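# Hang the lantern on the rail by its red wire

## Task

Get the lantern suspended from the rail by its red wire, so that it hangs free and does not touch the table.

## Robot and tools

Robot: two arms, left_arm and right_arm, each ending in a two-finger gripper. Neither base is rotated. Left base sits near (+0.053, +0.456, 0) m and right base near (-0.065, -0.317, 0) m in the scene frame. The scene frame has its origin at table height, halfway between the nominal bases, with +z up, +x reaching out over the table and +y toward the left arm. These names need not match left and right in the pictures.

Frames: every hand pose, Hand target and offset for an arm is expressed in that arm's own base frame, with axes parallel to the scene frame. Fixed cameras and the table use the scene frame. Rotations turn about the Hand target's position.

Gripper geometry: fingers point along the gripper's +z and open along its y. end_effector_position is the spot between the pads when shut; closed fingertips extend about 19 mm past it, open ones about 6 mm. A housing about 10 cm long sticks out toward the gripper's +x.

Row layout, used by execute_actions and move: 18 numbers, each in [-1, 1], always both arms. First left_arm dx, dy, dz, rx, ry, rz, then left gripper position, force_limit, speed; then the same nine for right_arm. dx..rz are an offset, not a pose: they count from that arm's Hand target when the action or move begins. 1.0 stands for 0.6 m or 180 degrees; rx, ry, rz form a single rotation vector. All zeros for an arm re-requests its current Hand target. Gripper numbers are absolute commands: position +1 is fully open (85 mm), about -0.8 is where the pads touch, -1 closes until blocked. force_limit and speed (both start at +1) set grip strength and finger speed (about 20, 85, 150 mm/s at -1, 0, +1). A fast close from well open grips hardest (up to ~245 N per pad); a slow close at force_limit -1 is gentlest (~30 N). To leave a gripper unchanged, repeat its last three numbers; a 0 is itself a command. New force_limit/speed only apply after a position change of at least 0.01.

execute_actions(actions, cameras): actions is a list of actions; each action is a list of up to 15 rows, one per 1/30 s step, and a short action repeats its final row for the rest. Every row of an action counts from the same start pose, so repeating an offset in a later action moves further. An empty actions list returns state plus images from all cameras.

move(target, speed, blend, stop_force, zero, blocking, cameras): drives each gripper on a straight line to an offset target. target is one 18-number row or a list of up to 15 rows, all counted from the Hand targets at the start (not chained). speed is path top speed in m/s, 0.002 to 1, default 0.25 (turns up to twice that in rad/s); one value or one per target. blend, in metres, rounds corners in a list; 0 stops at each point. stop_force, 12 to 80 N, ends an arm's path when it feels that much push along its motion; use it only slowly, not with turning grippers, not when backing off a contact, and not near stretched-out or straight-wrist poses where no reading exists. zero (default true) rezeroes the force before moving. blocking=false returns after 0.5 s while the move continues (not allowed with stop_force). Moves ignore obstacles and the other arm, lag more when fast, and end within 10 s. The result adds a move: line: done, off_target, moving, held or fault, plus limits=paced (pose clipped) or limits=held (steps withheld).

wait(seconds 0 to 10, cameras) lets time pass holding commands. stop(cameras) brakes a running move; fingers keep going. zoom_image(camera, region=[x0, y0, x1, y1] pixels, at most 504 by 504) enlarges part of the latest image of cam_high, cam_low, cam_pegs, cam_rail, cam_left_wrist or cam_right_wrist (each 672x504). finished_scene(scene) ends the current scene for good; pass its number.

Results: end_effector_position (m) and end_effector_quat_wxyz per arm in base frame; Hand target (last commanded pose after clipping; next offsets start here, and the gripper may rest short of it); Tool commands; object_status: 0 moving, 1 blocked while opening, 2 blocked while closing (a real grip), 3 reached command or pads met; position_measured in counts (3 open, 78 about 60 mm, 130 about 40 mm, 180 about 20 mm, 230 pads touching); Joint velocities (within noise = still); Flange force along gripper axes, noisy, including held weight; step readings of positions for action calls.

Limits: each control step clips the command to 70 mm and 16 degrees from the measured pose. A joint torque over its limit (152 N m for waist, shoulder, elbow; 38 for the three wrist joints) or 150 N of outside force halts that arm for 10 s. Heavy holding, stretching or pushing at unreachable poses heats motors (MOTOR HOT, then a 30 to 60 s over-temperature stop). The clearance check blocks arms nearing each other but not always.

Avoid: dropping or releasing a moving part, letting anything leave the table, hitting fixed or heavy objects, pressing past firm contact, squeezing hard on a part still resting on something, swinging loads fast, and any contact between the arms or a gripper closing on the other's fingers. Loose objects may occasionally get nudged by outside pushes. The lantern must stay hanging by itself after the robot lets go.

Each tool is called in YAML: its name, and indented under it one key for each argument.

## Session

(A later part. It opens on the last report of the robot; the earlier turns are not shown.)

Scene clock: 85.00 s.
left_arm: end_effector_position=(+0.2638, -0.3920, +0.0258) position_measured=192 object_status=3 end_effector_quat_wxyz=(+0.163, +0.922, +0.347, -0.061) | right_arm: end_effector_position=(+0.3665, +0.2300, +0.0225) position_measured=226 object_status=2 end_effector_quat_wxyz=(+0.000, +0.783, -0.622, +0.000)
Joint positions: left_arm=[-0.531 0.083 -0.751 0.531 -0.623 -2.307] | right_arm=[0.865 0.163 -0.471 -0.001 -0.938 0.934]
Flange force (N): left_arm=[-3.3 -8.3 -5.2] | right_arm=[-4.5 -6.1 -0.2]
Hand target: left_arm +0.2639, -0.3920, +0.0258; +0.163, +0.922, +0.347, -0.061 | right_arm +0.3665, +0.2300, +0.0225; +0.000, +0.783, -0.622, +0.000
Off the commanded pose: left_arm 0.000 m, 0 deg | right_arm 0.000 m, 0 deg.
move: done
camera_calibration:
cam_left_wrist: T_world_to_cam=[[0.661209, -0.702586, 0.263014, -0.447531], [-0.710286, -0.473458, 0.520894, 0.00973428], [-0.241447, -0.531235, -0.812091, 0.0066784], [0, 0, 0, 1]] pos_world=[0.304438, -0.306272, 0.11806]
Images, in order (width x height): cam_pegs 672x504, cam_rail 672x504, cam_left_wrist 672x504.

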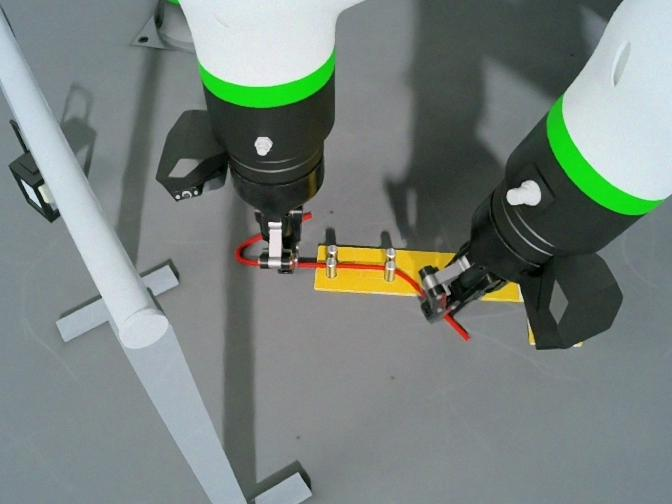

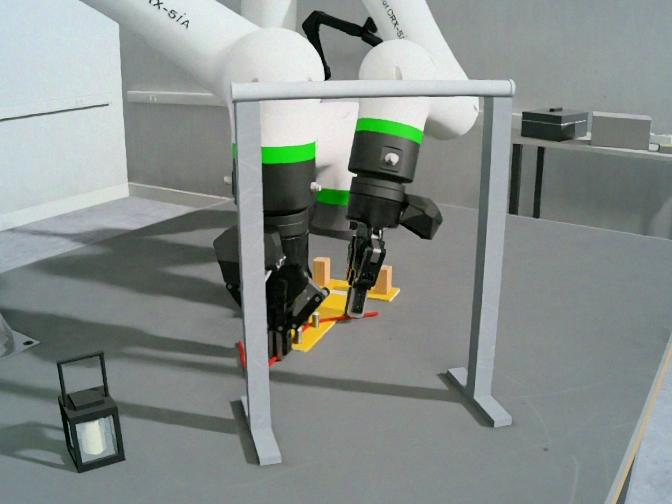

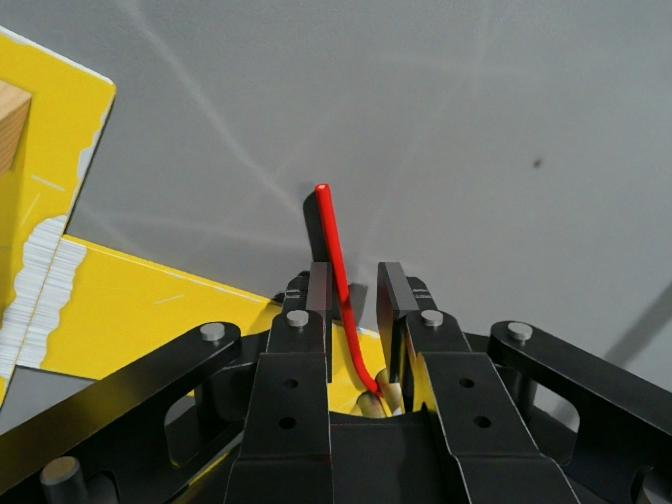

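move:
  target:
    - [0.0195,-0.034,-0.001,0,-0.0475,-0.1307,-0.5,-0.3,-1,0,0,0,0,0,0,-1,0.4,-1]
    - [0.0227,-0.0712,0,0,-0.095,-0.261,-0.5,-0.3,-1,0,0,0,0,0,0,-1,0.4,-1]
    - [0.0107,-0.104,0.001,0,-0.1426,-0.392,-0.5,-0.3,-1,0,0,0,0,0,0,-1,0.4,-1]
  speed: 0.1
  blend: 0.005
  cameras: ["cam_pegs","cam_high","cam_right_wrist"]

Scene clock: 94.67 s.
left_arm: end_effector_position=(+0.2703, -0.4544, +0.0265) position_measured=192 object_status=3 end_effector_quat_wxyz=(+0.166, +0.942, -0.286, +0.050) | right_arm: end_effector_position=(+0.3665, +0.2300, +0.0225) position_measured=226 object_status=2 end_effector_quat_wxyz=(+0.000, +0.783, -0.622, +0.000)
Joint positions: left_arm=[-0.647 0.202 -0.602 0.497 -0.61 -3.473] | right_arm=[0.865 0.163 -0.471 -0.001 -0.938 0.934]
Flange force (N): left_arm=[-6.7 -4.4 -5.7] | right_arm=[-3.5 -2.7 0.4]
Hand target: left_arm +0.2703, -0.4544, +0.0264; +0.166, +0.942, -0.286, +0.050 | right_arm +0.3665, +0.2300, +0.0225; +0.000, +0.783, -0.622, +0.000
Off the commanded pose: left_arm 0.000 m, 0 deg | right_arm 0.000 m, 0 deg.
move: done
camera_calibration:
cam_right_wrist: T_world_to_cam=[[-0.976102, -0.216954, -0.0124786, 0.418447], [-0.207005, 0.910792, 0.357222, -0.126556], [-0.0661353, 0.351268, -0.933936, 0.0874339], [0, 0, 0, 1]] pos_world=[0.388032, 0.175337, 0.132088]
Images, in order (width x height): cam_high 672x504, cam_pegs 672x504, cam_right_wrist 672x504.

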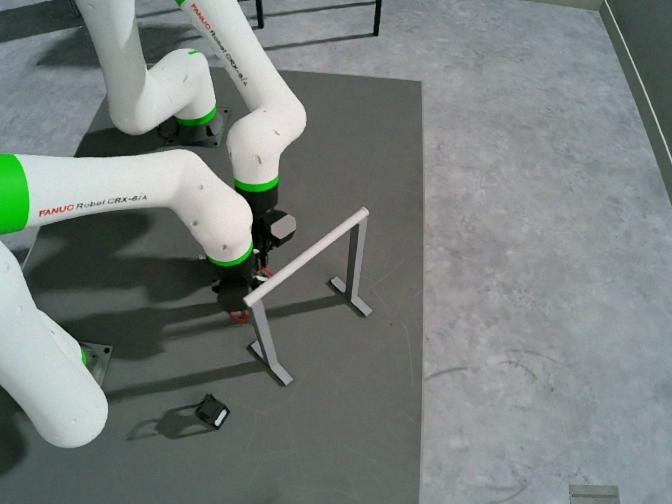

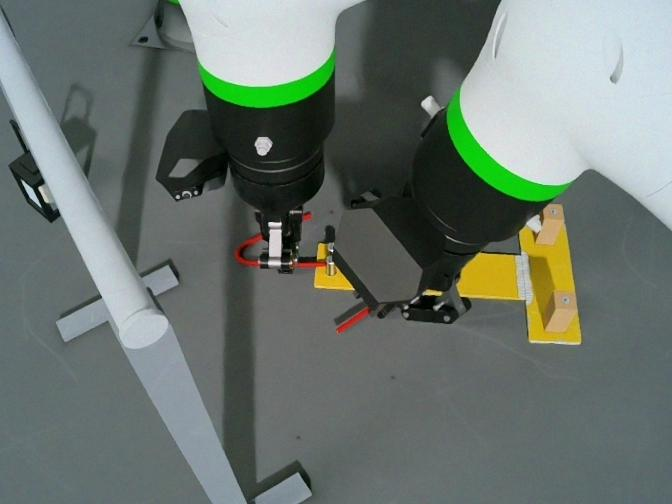

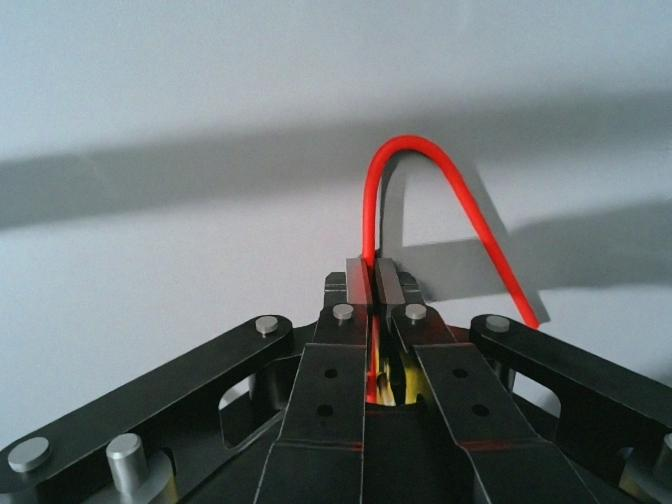

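move:
  target:
    - [-0.0135,-0.014,0.001,0,-0.0323,-0.0888,-0.5,-0.3,-1,0,0,0,0,0,0,-1,0.4,-1]
  speed: 0.1
  cameras: ["cam_pegs","cam_left_wrist"]

Scene clock: 97.13 s.
left_arm: end_effector_position=(+0.2622, -0.4628, +0.0270) position_measured=192 object_status=3 end_effector_quat_wxyz=(+0.157, +0.890, -0.422, +0.074) | right_arm: end_effector_position=(+0.3665, +0.2300, +0.0225) position_measured=226 object_status=2 end_effector_quat_wxyz=(+0.000, +0.783, -0.622, +0.000)
Joint positions: left_arm=[-0.673 0.205 -0.594 0.49 -0.605 -3.738] | right_arm=[0.865 0.163 -0.471 -0.001 -0.938 0.934]
Flange force (N): left_arm=[-5.6 -4.3 -5.2] | right_arm=[-3.7 -1.6 -0.5]
Hand target: left_arm +0.2622, -0.4628, +0.0270; +0.157, +0.890, -0.423, +0.074 | right_arm +0.3665, +0.2300, +0.0225; +0.000, +0.783, -0.622, +0.000
Off the commanded pose: left_arm 0.000 m, 0 deg | right_arm 0.000 m, 0 deg.
move: done
camera_calibration:
cam_left_wrist: T_world_to_cam=[[-0.773819, -0.592768, 0.223227, -0.0684036], [-0.596644, 0.800458, 0.0573041, 0.546758], [-0.212652, -0.0888438, -0.973081, 0.171148], [0, 0, 0, 1]] pos_world=[0.309682, -0.462998, 0.150479]
Images, in order (width x height): cam_pegs 672x504, cam_left_wrist 672x504.

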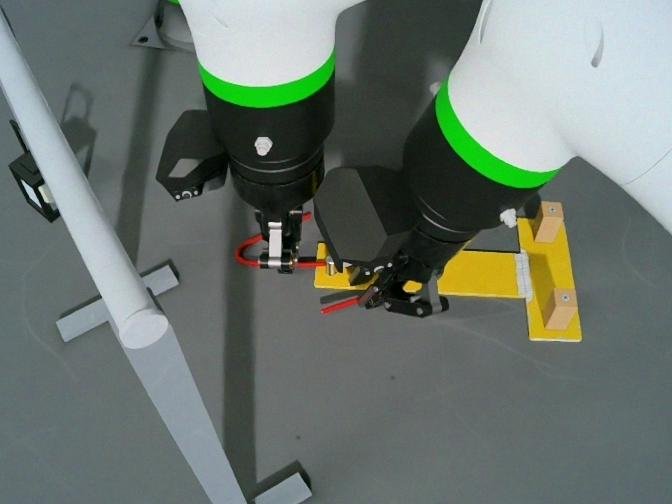

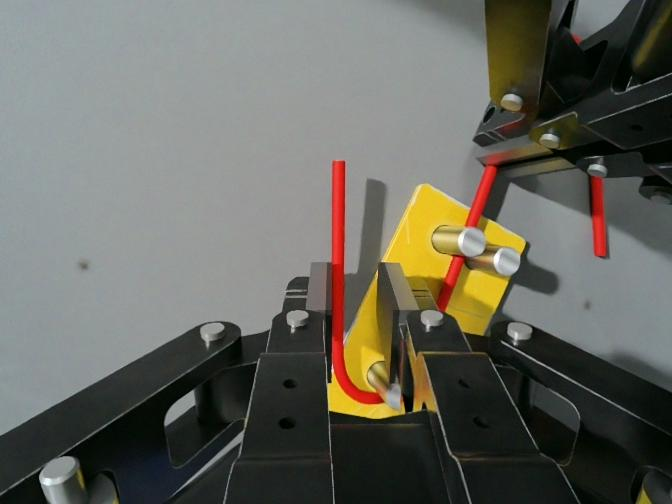

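move:
  target:
    - [-0.005,-0.004,0.0,0,0,0,-0.5,-0.3,-1,0,0,0,0,0,0,-1,0.4,-1]
    - [-0.005,0.064,0.19,0,0,0,-0.5,-0.3,-1,0,0,0,0,0,0,-1,0.4,-1]
    - [-0.01,0.2747,0.22,0.0997,0.0611,0.3465,-0.5,-0.3,-1,0,0,0,0,0,0,-1,0.4,-1]
  speed: [0.05,0.15,0.25]
  blend: [0,0.02,0]
  cameras: ["cam_pegs","cam_left_wrist"]

Scene clock: 103.60 s.
left_arm: end_effector_position=(+0.2562, -0.2980, +0.1590) position_measured=192 object_status=3 end_effector_quat_wxyz=(+0.000, +0.994, +0.106, +0.000) | right_arm: end_effector_position=(+0.3665, +0.2300, +0.0225) position_measured=226 object_status=2 end_effector_quat_wxyz=(+0.000, +0.783, -0.622, +0.000)
Joint positions: left_arm=[-0.523 -0.102 -0.388 0.001 -1.284 -2.406] | right_arm=[0.865 0.163 -0.471 -0.001 -0.938 0.934]
Flange force (N): left_arm=[-6.0 -5.0 1.0] | right_arm=[-7.0 -5.3 0.5]
Hand target: left_arm +0.2562, -0.2980, +0.1590; +0.000, +0.994, +0.107, +0.000 | right_arm +0.3665, +0.2300, +0.0225; +0.000, +0.783, -0.622, +0.000
Off the commanded pose: left_arm 0.000 m, 0 deg | right_arm 0.000 m, 0 deg.
move: done
camera_calibration:
cam_left_wrist: T_world_to_cam=[[0.213405, -0.976939, 0.00698347, -0.337815], [-0.923511, -0.199392, 0.327673, 0.146505], [-0.318724, -0.0763763, -0.944765, 0.339341], [0, 0, 0, 1]] pos_world=[0.315546, -0.274895, 0.274951]
Images, in order (width x height): cam_pegs 672x504, cam_left_wrist 672x504.

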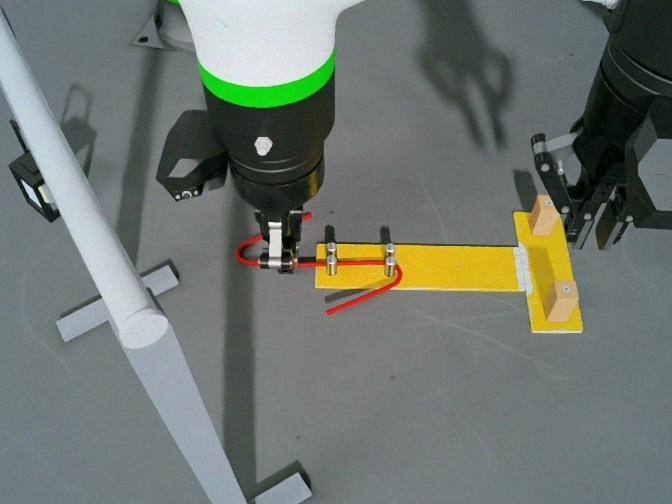

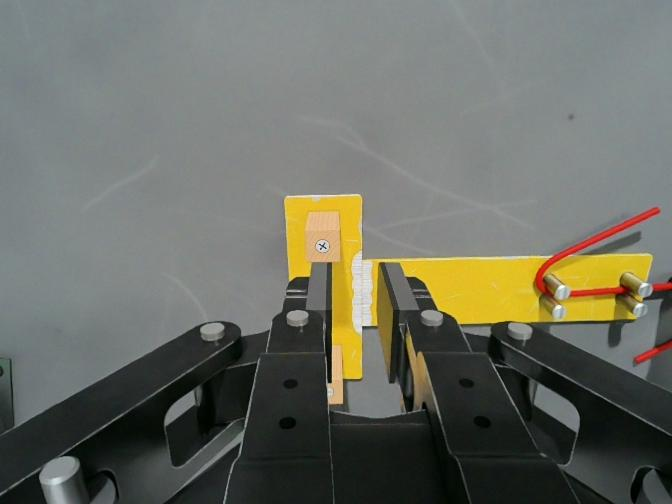

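move:
  target:
    - [-0.0245,0.0217,-0.12,0,0,0,0,-0.5,-1,0,0,0,0,0,0,-1,0.4,-1]
  cameras: ["cam_pegs","cam_left_wrist"]

Scene clock: 105.60 s.
left_arm: end_effector_position=(+0.2415, -0.2850, +0.0870) position_measured=128 object_status=0 end_effector_quat_wxyz=(+0.000, +0.994, +0.107, +0.000) | right_arm: end_effector_position=(+0.3665, +0.2300, +0.0225) position_measured=226 object_status=2 end_effector_quat_wxyz=(+0.000, +0.783, -0.622, +0.000)
Joint positions: left_arm=[-0.512 -0.082 -0.551 0.001 -1.102 -2.417] | right_arm=[0.865 0.163 -0.471 -0.001 -0.938 0.934]
Flange force (N): left_arm=[-5.9 -4.5 -0.8] | right_arm=[-7.5 -5.9 0.7]
Hand target: left_arm +0.2415, -0.2850, +0.0870; +0.000, +0.994, +0.107, +0.000 | right_arm +0.3665, +0.2300, +0.0225; +0.000, +0.783, -0.622, +0.000
Off the commanded pose: left_arm 0.000 m, 0 deg | right_arm 0.000 m, 0 deg.
move: done
camera_calibration:
cam_left_wrist: T_world_to_cam=[[0.213515, -0.976915, 0.00694338, -0.321494], [-0.923486, -0.199508, 0.327674, 0.159075], [-0.318724, -0.0763753, -0.944765, 0.267626], [0, 0, 0, 1]] pos_world=[0.300846, -0.261895, 0.202951]
Images, in order (width x height): cam_pegs 672x504, cam_left_wrist 672x504.

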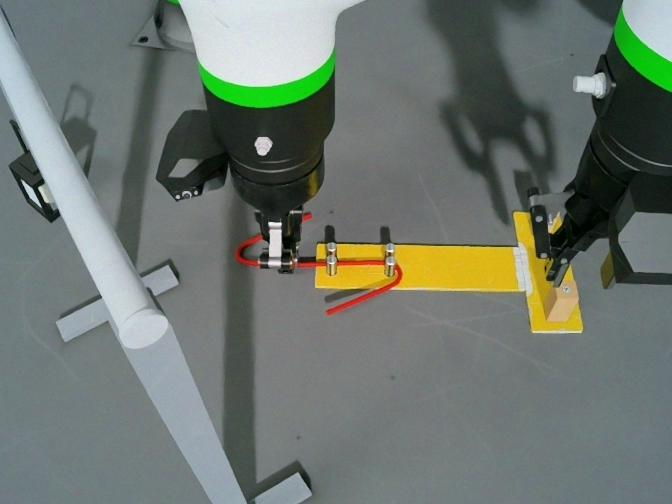

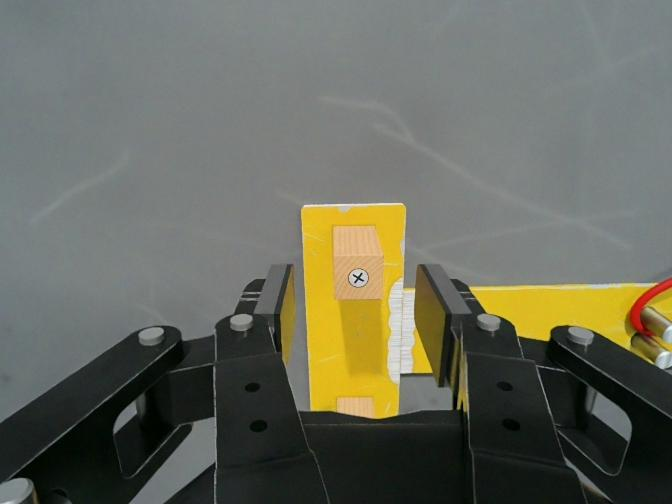

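move:
  target:
    - [0,0,-0.0892,0,0,0,0,-0.5,-1,0,0,0,0,0,0,-1,0.4,-1]
    - [0,0,-0.0892,0,0,0,-1,-0.5,-1,0,0,0,0,0,0,-0.75,0.4,-1]
    - [0,0,-0.0892,0,0,0,-1,-0.5,-1,0,0,0.15,0,0,0,-0.75,0.4,-1]
    - [0,0,-0.0892,0,0,0,-1,-0.5,-1,-0.11,-0.2,0.42,0,0,-0.1,-0.2,-0.6,-1]
    - [0,0,-0.0892,0,0,0,-1,-0.5,-1,-0.0275,-0.42,0.37,0,0,-0.256,-0.2,-0.6,-1]
  speed: [0.06,0.1,0.08,0.3,0.25]
  blend: [0,0,0.02,0.04,0]
  cameras: ["cam_pegs","cam_rail","cam_right_wrist"]

wait:
  seconds: 0.3
  cameras: ["cam_pegs","cam_rail","cam_right_wrist"]

Scene clock: 116.53 s.
left_arm: end_effector_position=(+0.2415, -0.2850, +0.0335) position_measured=181 object_status=2 end_effector_quat_wxyz=(+0.000, +0.994, +0.107, +0.000) | right_arm: end_effector_position=(+0.3500, -0.0219, +0.2445) position_measured=154 object_status=3 end_effector_quat_wxyz=(+0.000, -0.477, +0.879, +0.000)
Joint positions: left_arm=[-0.512 -0.001 -0.619 0.001 -0.953 -2.417] | right_arm=[0.316 -0.255 -0.312 -0.001 -1.514 0.678]
Flange force (N): left_arm=[-5.6 -4.3 -0.2] | right_arm=[-7.7 -2.1 -3.3]
Hand target: left_arm +0.2415, -0.2850, +0.0335; +0.000, +0.994, +0.107, +0.000 | right_arm +0.3500, -0.0220, +0.2445; +0.000, -0.477, +0.879, +0.000
Off the commanded pose: left_arm 0.000 m, 0 deg | right_arm 0.000 m, 0 deg.
move: done; blend cut to 0 m at target 4
camera_calibration:
cam_right_wrist: T_world_to_cam=[[-0.833385, 0.552551, -0.0125501, 0.317366], [0.512394, 0.780931, 0.35721, -0.234429], [0.207178, 0.291263, -0.93394, 0.285205], [0, 0, 0, 1]] pos_world=[0.32552, -0.0753576, 0.354088]
Images, in order (width x height): cam_pegs 672x504, cam_rail 672x504, cam_right_wrist 672x504.

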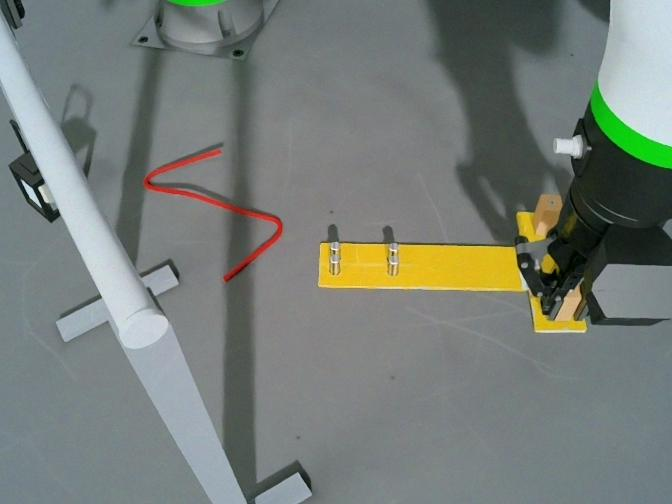

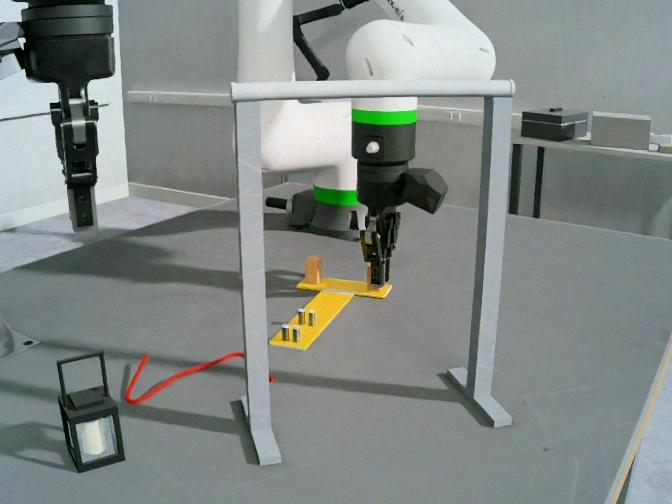

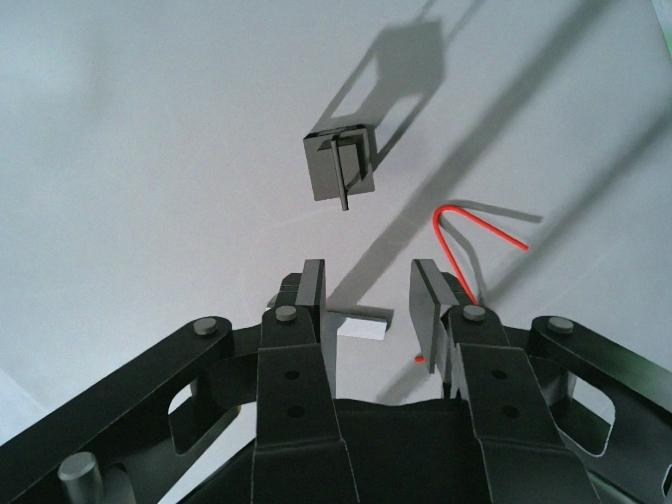

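Scene clock: 116.83 s.
left_arm: end_effector_position=(+0.2415, -0.2850, +0.0335) position_measured=181 object_status=2 end_effector_quat_wxyz=(+0.000, +0.994, +0.107, +0.000) | right_arm: end_effector_position=(+0.3500, -0.0220, +0.2445) position_measured=154 object_status=3 end_effector_quat_wxyz=(+0.000, -0.477, +0.879, +0.000)
Joint positions: left_arm=[-0.512 -0.001 -0.619 0.001 -0.953 -2.417] | right_arm=[0.316 -0.255 -0.312 -0.001 -1.514 0.678]
Flange force (N): left_arm=[-5.3 -4.1 -0.3] | right_arm=[-8.0 -4.5 -4.9]
Hand target: left_arm +0.2415, -0.2850, +0.0335; +0.000, +0.994, +0.107, +0.000 | right_arm +0.3500, -0.0220, +0.2445; +0.000, -0.477, +0.879, +0.000
Tool commands: left_gripper/position=-1.0 left_gripper/force_limit=-0.5 left_gripper/speed=-1.0 right_gripper/position=-0.2 right_gripper/force_limit=-0.6 right_gripper/speed=-1.0
Off the commanded pose: left_arm 0.000 m, 0 deg | right_arm 0.000 m, 0 deg.
wait: 0.30 s; at rest by 0.17 s
camera_calibration:
cam_right_wrist: T_world_to_cam=[[-0.833342, 0.552616, -0.0125211, 0.317402], [0.512463, 0.780885, 0.357212, -0.234378], [0.207178, 0.291263, -0.93394, 0.285234], [0, 0, 0, 1]] pos_world=[0.32552, -0.0754576, 0.354088]
Images, in order (width x height): cam_pegs 672x504, cam_rail 672x504, cam_right_wrist 672x504.

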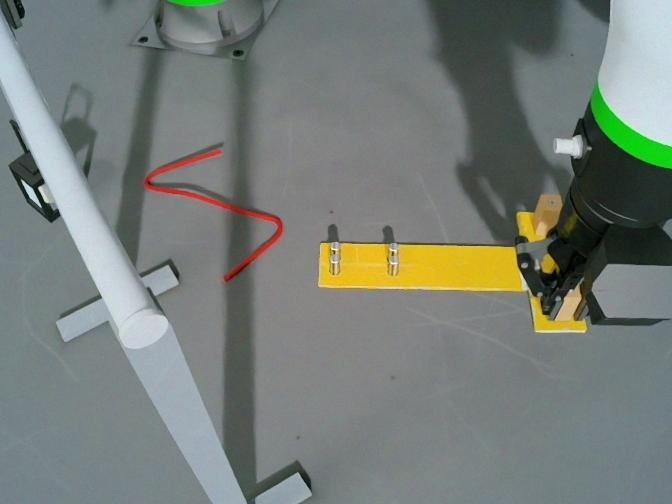

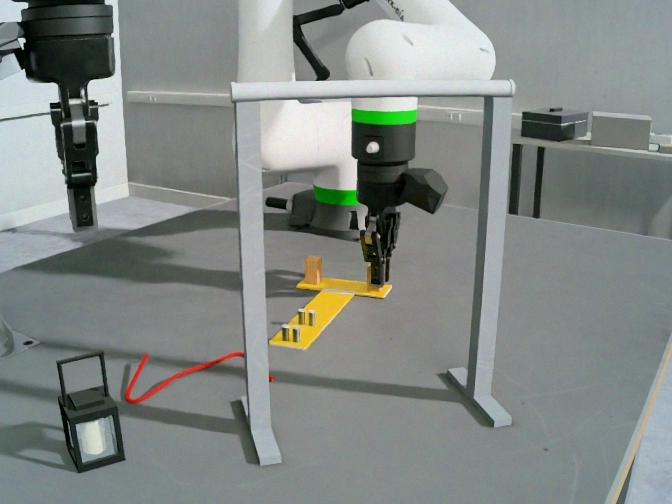

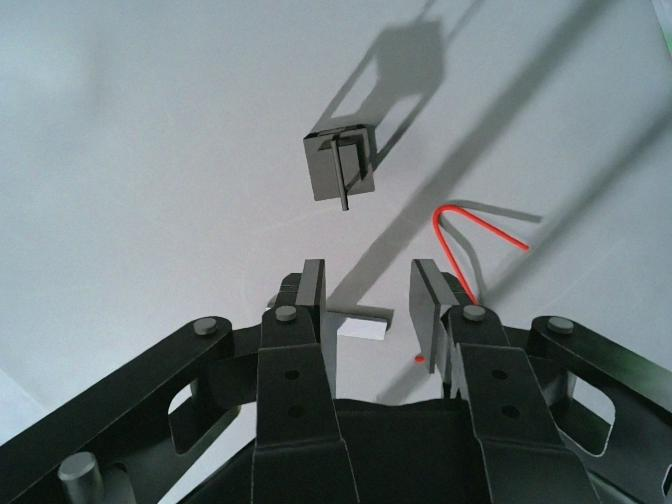

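move:
  target:
    - [0,0,0,0,0,0,-1,-0.5,-1,0,-0.031,-0.1,0,0,0.055,-0.2,-0.6,-1]
    - [0,0,0,0,0,0,-1,-0.5,-1,0,-0.031,-0.2208,0,0,0.055,-0.2,-0.6,-1]
  speed: [0.2,0.06]
  cameras: ["cam_rail","cam_right_wrist"]

Scene clock: 120.87 s.
left_arm: end_effector_position=(+0.2415, -0.2850, +0.0335) position_measured=181 object_status=2 end_effector_quat_wxyz=(+0.000, +0.994, +0.107, +0.000) | right_arm: end_effector_position=(+0.3500, -0.0405, +0.1120) position_measured=154 object_status=3 end_effector_quat_wxyz=(+0.000, -0.551, +0.835, +0.000)
Joint positions: left_arm=[-0.512 -0.001 -0.619 0.001 -0.953 -2.417] | right_arm=[0.262 -0.17 -0.563 -0.001 -1.179 0.905]
Flange force (N): left_arm=[-5.5 -4.1 -0.5] | right_arm=[-7.0 -4.7 -1.8]
Hand target: left_arm +0.2415, -0.2850, +0.0335; +0.000, +0.994, +0.107, +0.000 | right_arm +0.3500, -0.0406, +0.1120; +0.000, -0.551, +0.835, +0.000
Off the commanded pose: left_arm 0.000 m, 0 deg | right_arm 0.000 m, 0 deg.
move: done
camera_calibration:
cam_right_wrist: T_world_to_cam=[[-0.915942, 0.401117, -0.0124708, 0.348804], [0.370572, 0.857304, 0.357361, -0.119858], [0.154035, 0.322701, -0.933883, 0.186754], [0, 0, 0, 1]] pos_world=[0.335134, -0.0974224, 0.221588]
Images, in order (width x height): cam_rail 672x504, cam_right_wrist 672x504.

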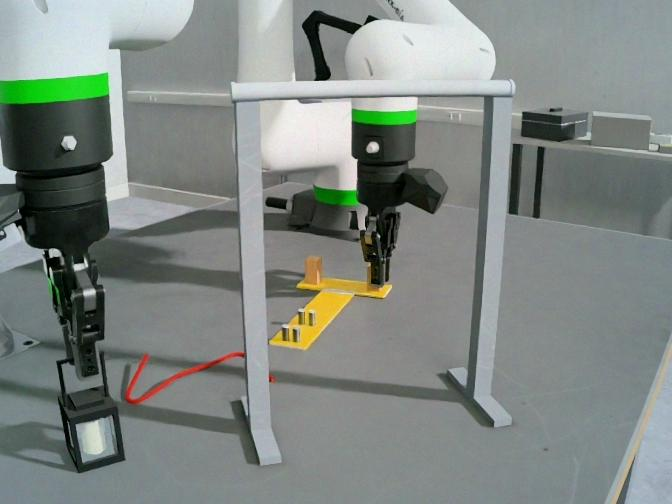

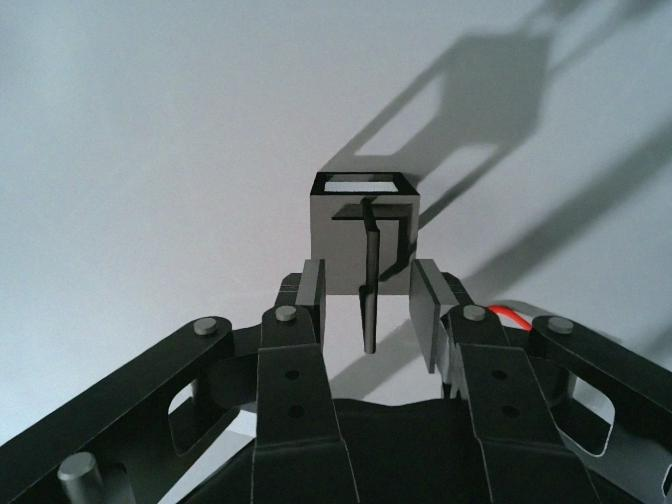

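move:
  target:
    - [0,0,0,0,0,0,-1,-0.5,-1,0,0,0,0,0,0,-1,-0.6,-1]
    - [0,0,0,0,0,0,-1,-0.5,-1,0,0,0.06,0,0,0,-1,-0.6,-1]
    - [0,0,0,0,0,0,-1,-0.5,-1,0.2167,-0.0657,0.06,0,0,-0.283,-1,-0.6,-1]
  speed: [0.06,0.04,0.12]
  cameras: ["cam_rail"]

move:
  target: [0,0,0,0,0,0,-1,-0.5,-1,0,0,-0.066,0,0,0,-1,-0.6,-1]
  speed: 0.03
  stop_force: 12
  cameras: ["cam_rail","cam_right_wrist"]

Scene clock: 128.40 s.
left_arm: end_effector_position=(+0.2415, -0.2850, +0.0335) position_measured=181 object_status=2 end_effector_quat_wxyz=(+0.000, +0.994, +0.107, +0.000) | right_arm: end_effector_position=(+0.4800, -0.0799, +0.1480) position_measured=225 object_status=2 end_effector_quat_wxyz=(+0.000, -0.139, +0.990, +0.001)
Joint positions: left_arm=[-0.512 -0.001 -0.619 0.001 -0.953 -2.417] | right_arm=[0.105 0.145 -0.162 -0.001 -1.263 0.174]
Flange force (N): left_arm=[-5.3 -4.6 -0.8] | right_arm=[-9.2 0.1 0.1]
Hand target: left_arm +0.2415, -0.2850, +0.0335; +0.000, +0.994, +0.107, +0.000 | right_arm +0.4800, -0.0800, +0.1480; +0.000, -0.139, +0.990, +0.001
Off the commanded pose: left_arm 0.000 m, 0 deg | right_arm 0.000 m, 0 deg.
move: done
Images, in order (width x height): cam_rail 672x504.

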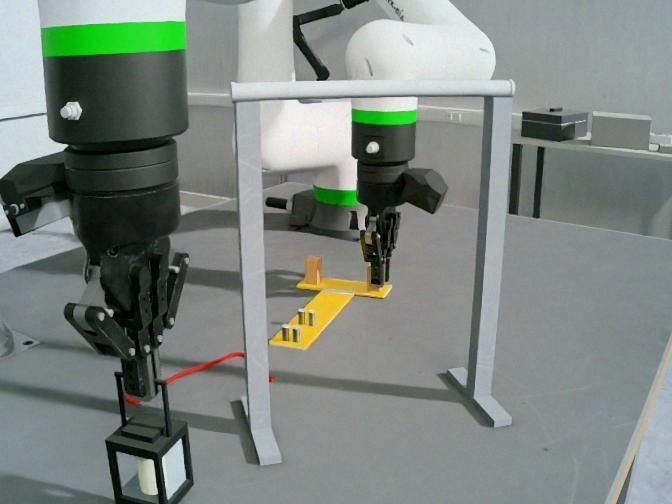

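Scene clock: 130.27 s.
left_arm: end_effector_position=(+0.2415, -0.2850, +0.0335) position_measured=181 object_status=2 end_effector_quat_wxyz=(+0.000, +0.994, +0.107, +0.000) | right_arm: end_effector_position=(+0.4802, -0.0802, +0.1111) position_measured=225 object_status=2 end_effector_quat_wxyz=(+0.000, -0.139, +0.990, +0.000)
Joint positions: left_arm=[-0.512 -0.001 -0.619 0.001 -0.953 -2.417] | right_arm=[0.105 0.177 -0.217 -0.001 -1.176 0.174]
Flange force (N): left_arm=[-5.4 -3.9 0.2] | right_arm=[-6.5 -2.2 -27.1]
Hand target: left_arm +0.2415, -0.2850, +0.0335; +0.000, +0.994, +0.107, +0.000 | right_arm +0.4802, -0.0801, +0.1111; +0.000, -0.139, +0.990, +0.000 (not the last commanded pose)
Off the commanded pose: left_arm 0.000 m, 0 deg | right_arm 0.003 m, 0 deg.
move: contact (right_arm)
camera_calibration:
cam_right_wrist: T_world_to_cam=[[-0.265749, 0.963952, -0.0131562, 0.216904], [0.899013, 0.252727, 0.357637, -0.436035], [0.34807, 0.083214, -0.933768, 0.0662829], [0, 0, 0, 1]] pos_world=[0.426573, -0.104403, 0.220689]
Images, in order (width x height): cam_rail 672x504, cam_right_wrist 672x504.

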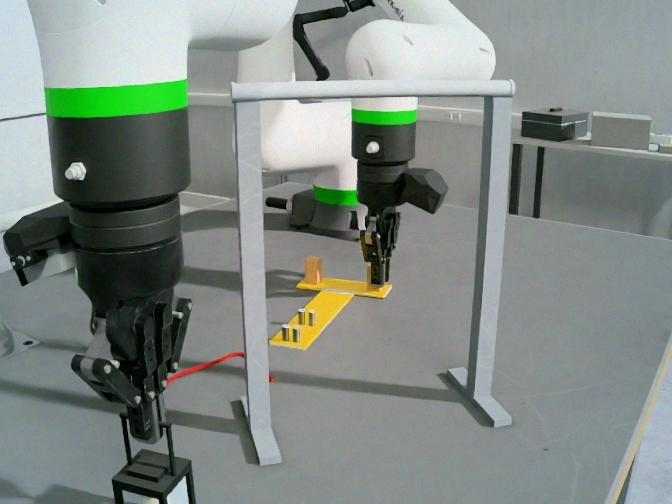

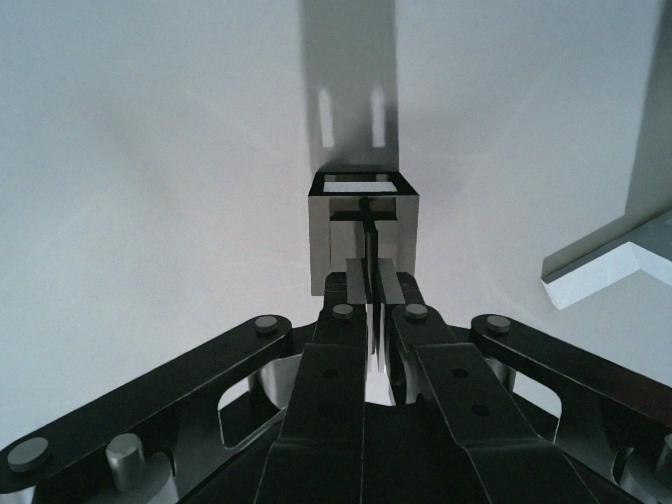

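move:
  target:
    - [0,0,0,0,0,0,-0.3,-0.5,-1,0,0,0,0,0,0,-0.2,-0.6,-1]
    - [0,0,0.15,0,0,0,-0.3,-0.5,-1,0,0,0.26,0,0,0,-0.2,-0.6,-1]
    - [-0.05,0.3,0.25,0,0,0,-0.3,-0.5,-1,-0.25,0.02,0.3,0,0,0.4,-0.2,-0.6,-1]
    - [-0.05,0.4,0.25,0,0,0,-0.3,-0.5,-1,-0.35,0.2,0.3,0,0,0.5,-0.2,-0.6,-1]
  speed: [0.06,0.15,0.25,0.25]
  blend: [0,0.02,0.05,0]
  cameras: ["cam_rail","cam_pegs","cam_right_wrist"]

Scene clock: 137.70 s.
left_arm: end_effector_position=(+0.2115, -0.0450, +0.1835) position_measured=167 object_status=3 end_effector_quat_wxyz=(+0.000, +0.994, +0.107, +0.000) | right_arm: end_effector_position=(+0.2702, +0.0399, +0.2911) position_measured=154 object_status=3 end_effector_quat_wxyz=(+0.000, +0.798, -0.602, +0.000)
Joint positions: left_arm=[0.436 -0.677 -0.697 0 -1.551 -3.364] | right_arm=[0.642 -0.472 -0.347 -0.001 -1.695 1.207]
Flange force (N): left_arm=[-3.7 6.0 2.7] | right_arm=[-5.8 -6.6 -6.0]
Hand target: left_arm +0.2115, -0.0450, +0.1835; +0.000, +0.994, +0.107, +0.000 | right_arm +0.2702, +0.0399, +0.2911; +0.000, +0.798, -0.602, +0.000
Off the commanded pose: left_arm 0.000 m, 0 deg | right_arm 0.000 m, 0 deg.
move: done
camera_calibration:
cam_right_wrist: T_world_to_cam=[[-0.963961, -0.265727, -0.0129419, 0.285331], [-0.252628, 0.899022, 0.357685, -0.056605], [-0.0834117, 0.348064, -0.933752, 0.403479], [0, 0, 0, 1]] pos_world=[0.294402, -0.0137274, 0.400689]
Images, in order (width x height): cam_pegs 672x504, cam_rail 672x504, cam_right_wrist 672x504.

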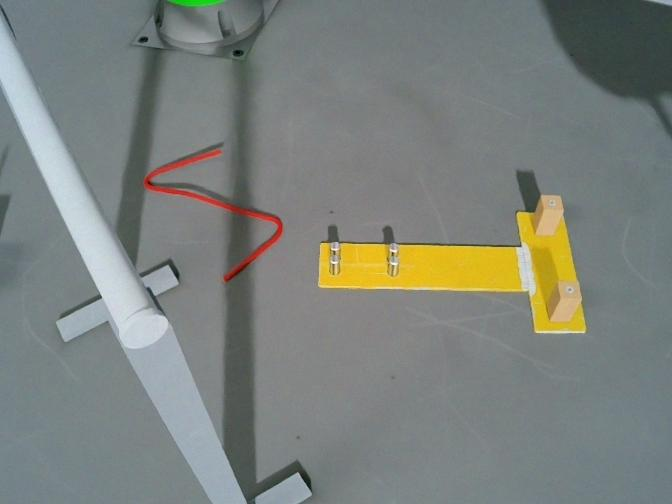

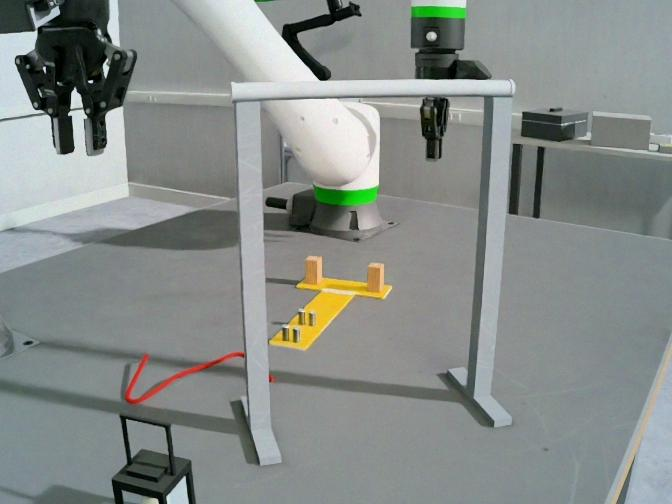

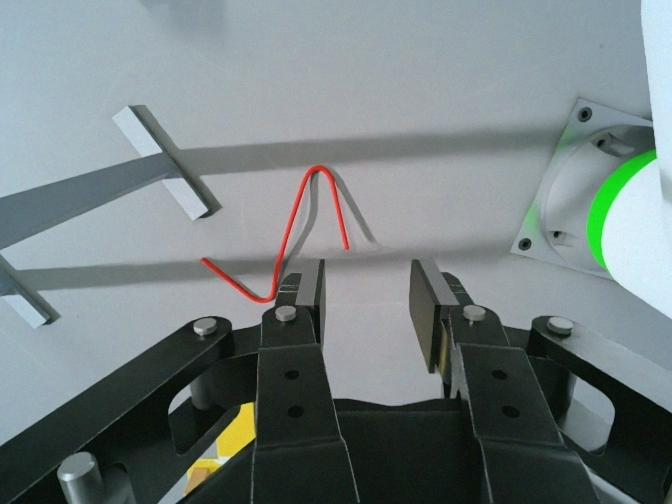

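move:
  target: [0,0,0,0,0,0,-0.3,-0.5,-1,0.0597,0.1085,-0.34,0,0,-0.124,-0.4,0.6,-1]
  cameras: ["cam_rail","cam_pegs","cam_right_wrist"]

Scene clock: 140.83 s.
left_arm: end_effector_position=(+0.2115, -0.0450, +0.1835) position_measured=167 object_status=3 end_effector_quat_wxyz=(+0.000, +0.994, +0.107, +0.000) | right_arm: end_effector_position=(+0.3060, +0.1050, +0.0871) position_measured=179 object_status=3 end_effector_quat_wxyz=(+0.000, -0.667, +0.745, +0.000)
Joint positions: left_arm=[0.436 -0.677 -0.697 0 -1.551 -3.364] | right_arm=[0.743 -0.226 -0.671 -0.001 -1.126 0.716]
Flange force (N): left_arm=[-4.6 3.1 2.8] | right_arm=[-9.0 -5.3 -0.2]
Hand target: left_arm +0.2115, -0.0450, +0.1835; +0.000, +0.994, +0.107, +0.000 | right_arm +0.3060, +0.1050, +0.0871; +0.000, -0.667, +0.745, +0.000
Off the commanded pose: left_arm 0.000 m, 0 deg | right_arm 0.000 m, 0 deg.
move: done
camera_calibration:
cam_right_wrist: T_world_to_cam=[[-0.992655, 0.120285, -0.0129363, 0.302708], [0.10774, 0.927601, 0.357698, -0.146403], [0.0550253, 0.353677, -0.933748, 0.150367], [0, 0, 0, 1]] pos_world=[0.307984, 0.0462106, 0.196689]
Images, in order (width x height): cam_pegs 672x504, cam_rail 672x504, cam_right_wrist 672x504.

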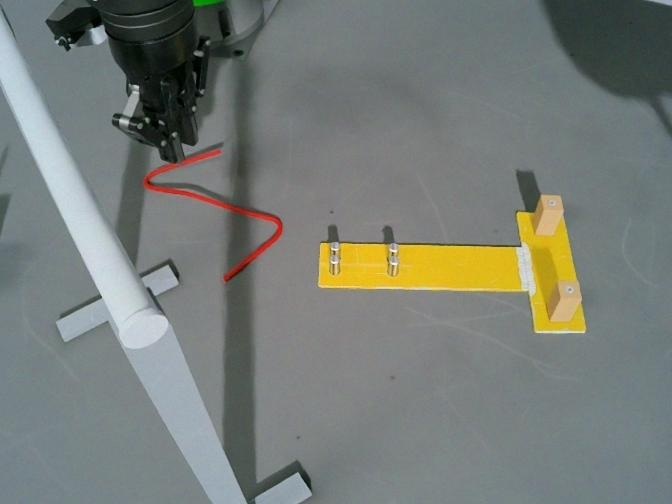

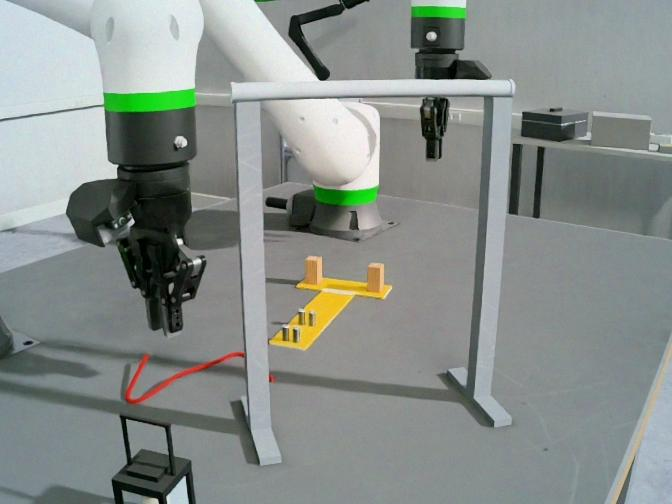

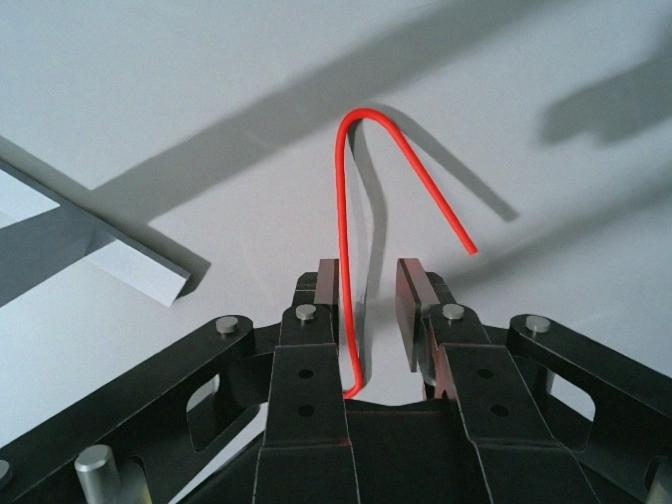

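move:
  target:
    - [0,0,0,0,0,0,-0.3,-0.5,-1,0.0133,0.001,0,0,0,0.015,-0.4,0.6,-1]
    - [0,0,0,0,0,0,-0.3,-0.5,-1,0.0133,0.001,-0.107,0,0,0.015,-0.4,0.6,-1]
    - [0,0,0,0,0,0,-0.3,-0.5,-1,0.0133,0.001,-0.107,0,0,0.015,-1,0.6,-1]
  speed: [0.1,0.06,0.05]
  cameras: ["cam_rail","cam_pegs","cam_right_wrist"]

Scene clock: 145.70 s.
left_arm: end_effector_position=(+0.2115, -0.0450, +0.1835) position_measured=167 object_status=3 end_effector_quat_wxyz=(+0.000, +0.994, +0.107, +0.000) | right_arm: end_effector_position=(+0.3140, +0.1056, +0.0229) position_measured=225 object_status=0 end_effector_quat_wxyz=(+0.000, +0.684, -0.729, +0.000)
Joint positions: left_arm=[0.436 -0.677 -0.697 0 -1.551 -3.364] | right_arm=[0.727 -0.096 -0.739 -0.001 -0.928 0.78]
Flange force (N): left_arm=[-3.7 3.7 2.7] | right_arm=[-8.4 -3.5 0.7]
Hand target: left_arm +0.2115, -0.0450, +0.1835; +0.000, +0.994, +0.107, +0.000 | right_arm +0.3140, +0.1056, +0.0229; +0.000, +0.684, -0.729, +0.000
Off the commanded pose: left_arm 0.000 m, 0 deg | right_arm 0.000 m, 0 deg.
move: done
camera_calibration:
cam_right_wrist: T_world_to_cam=[[-0.997218, 0.0734023, -0.013009, 0.316235], [0.0639112, 0.931662, 0.35766, -0.111545], [0.038373, 0.355834, -0.933761, 0.0947564], [0, 0, 0, 1]] pos_world=[0.318848, 0.0469924, 0.132489]
Images, in order (width x height): cam_pegs 672x504, cam_rail 672x504, cam_right_wrist 672x504.

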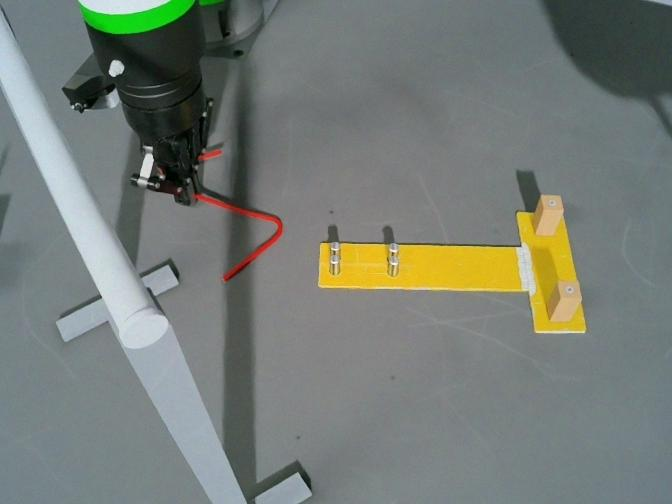

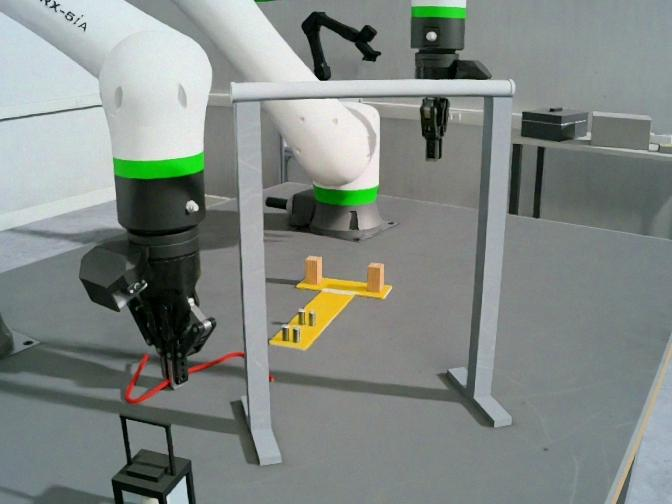

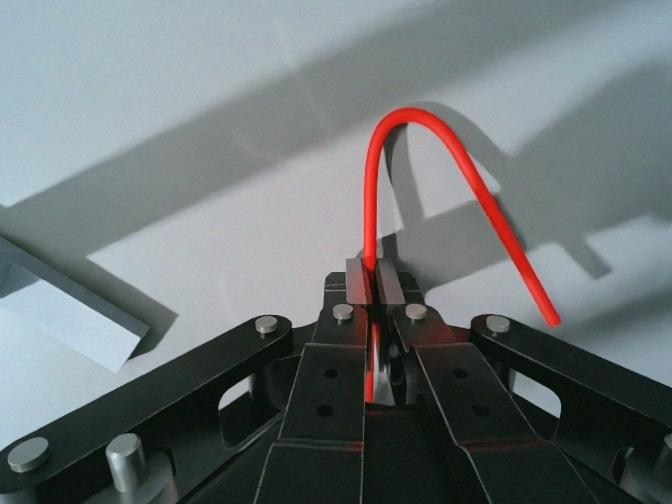

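move:
  target:
    - [0,0,0,0,0,0,-0.3,-0.5,-1,-0.02,-0.01,0.417,0,0,0,-1,0.6,-1]
    - [0,0,0,0,0,0,-0.3,-0.5,-1,-0.1067,-0.2093,0.512,0.4124,-0.3256,-0.2986,-1,0.6,-1]
    - [0,0,0,0,0,0,-0.3,-0.5,-1,0.2837,-0.4118,0.3785,0.4124,-0.3256,-0.2986,-1,0.6,-1]
  speed: [0.15,0.3,0.2]
  blend: [0.03,0,0]
  cameras: ["cam_rail","cam_low","cam_high","cam_right_wrist"]

Scene clock: 153.67 s.
left_arm: end_effector_position=(+0.2115, -0.0450, +0.1835) position_measured=167 object_status=3 end_effector_quat_wxyz=(+0.000, +0.994, +0.107, +0.000) | right_arm: end_effector_position=(+0.3276, -0.0722, +0.2876) position_measured=225 object_status=2 end_effector_quat_wxyz=(+0.678, -0.063, +0.730, +0.054)
Joint positions: left_arm=[0.436 -0.677 -0.697 0 -1.551 -3.364] | right_arm=[0.052 -1.482 -1.184 -0.3 -0.389 0.294]
Flange force (N): left_arm=[-3.7 4.0 2.2] | right_arm=no reading
Hand target: left_arm +0.2115, -0.0450, +0.1835; +0.000, +0.994, +0.107, +0.000 | right_arm +0.3276, -0.0722, +0.2876; +0.678, -0.063, +0.730, +0.054 (not the last commanded pose)
Off the commanded pose: left_arm 0.000 m, 0 deg | right_arm 0.175 m, 9 deg.
move: held (right_arm; a check stopped the path); path passed 2 of 3 targets; limits=paced,held
pose unreachable (right arm): on one or more control steps of this call, first in action 0 (counted from 0), this arm could not follow its commanded pose, so it was not sent that pose on those steps. It may still have moved: this result reports where it is.
cause: moving toward the commanded pose would bring two parts of the arm too close to each other (joints 3 (elbow) to 5 (wrist pitch) lie between them).
camera_calibration:
cam_right_wrist: T_world_to_cam=[[-0.150421, 0.988622, 0.00097529, 0.130914], [-0.283013, -0.0440061, 0.958106, -0.170857], [0.947247, 0.143843, 0.286412, -0.259289], [0, 0, 0, 1]] pos_world=[0.216949, -0.0996463, 0.237835]
Images, in order (width x height): cam_high 672x504, cam_low 672x504, cam_rail 672x504, cam_right_wrist 672x504.

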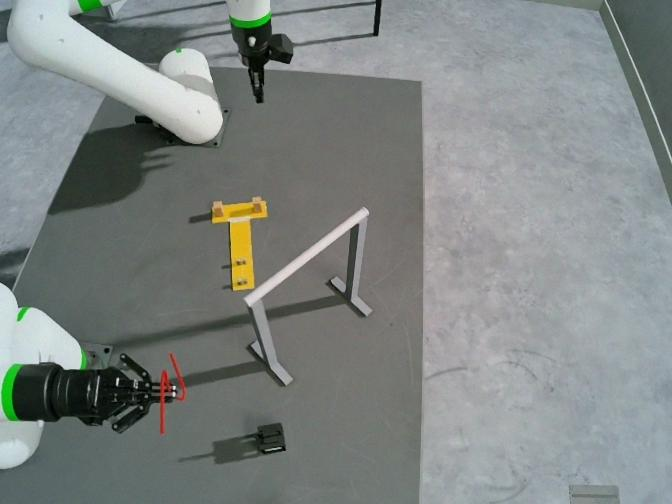

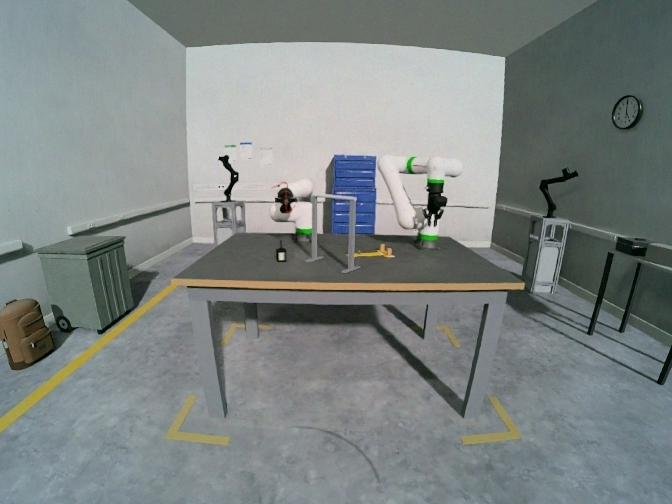

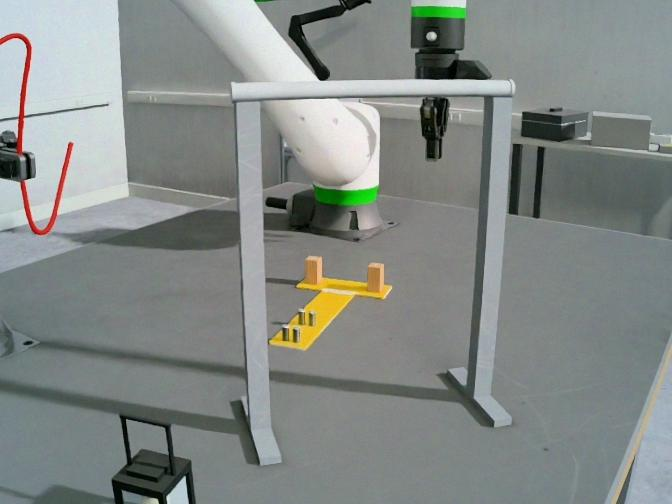

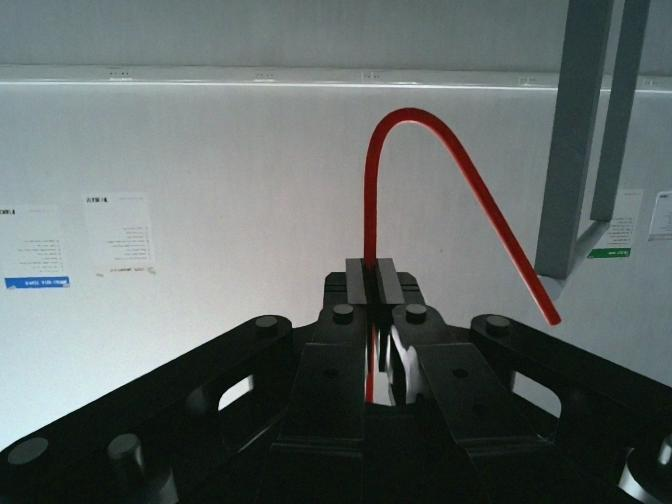

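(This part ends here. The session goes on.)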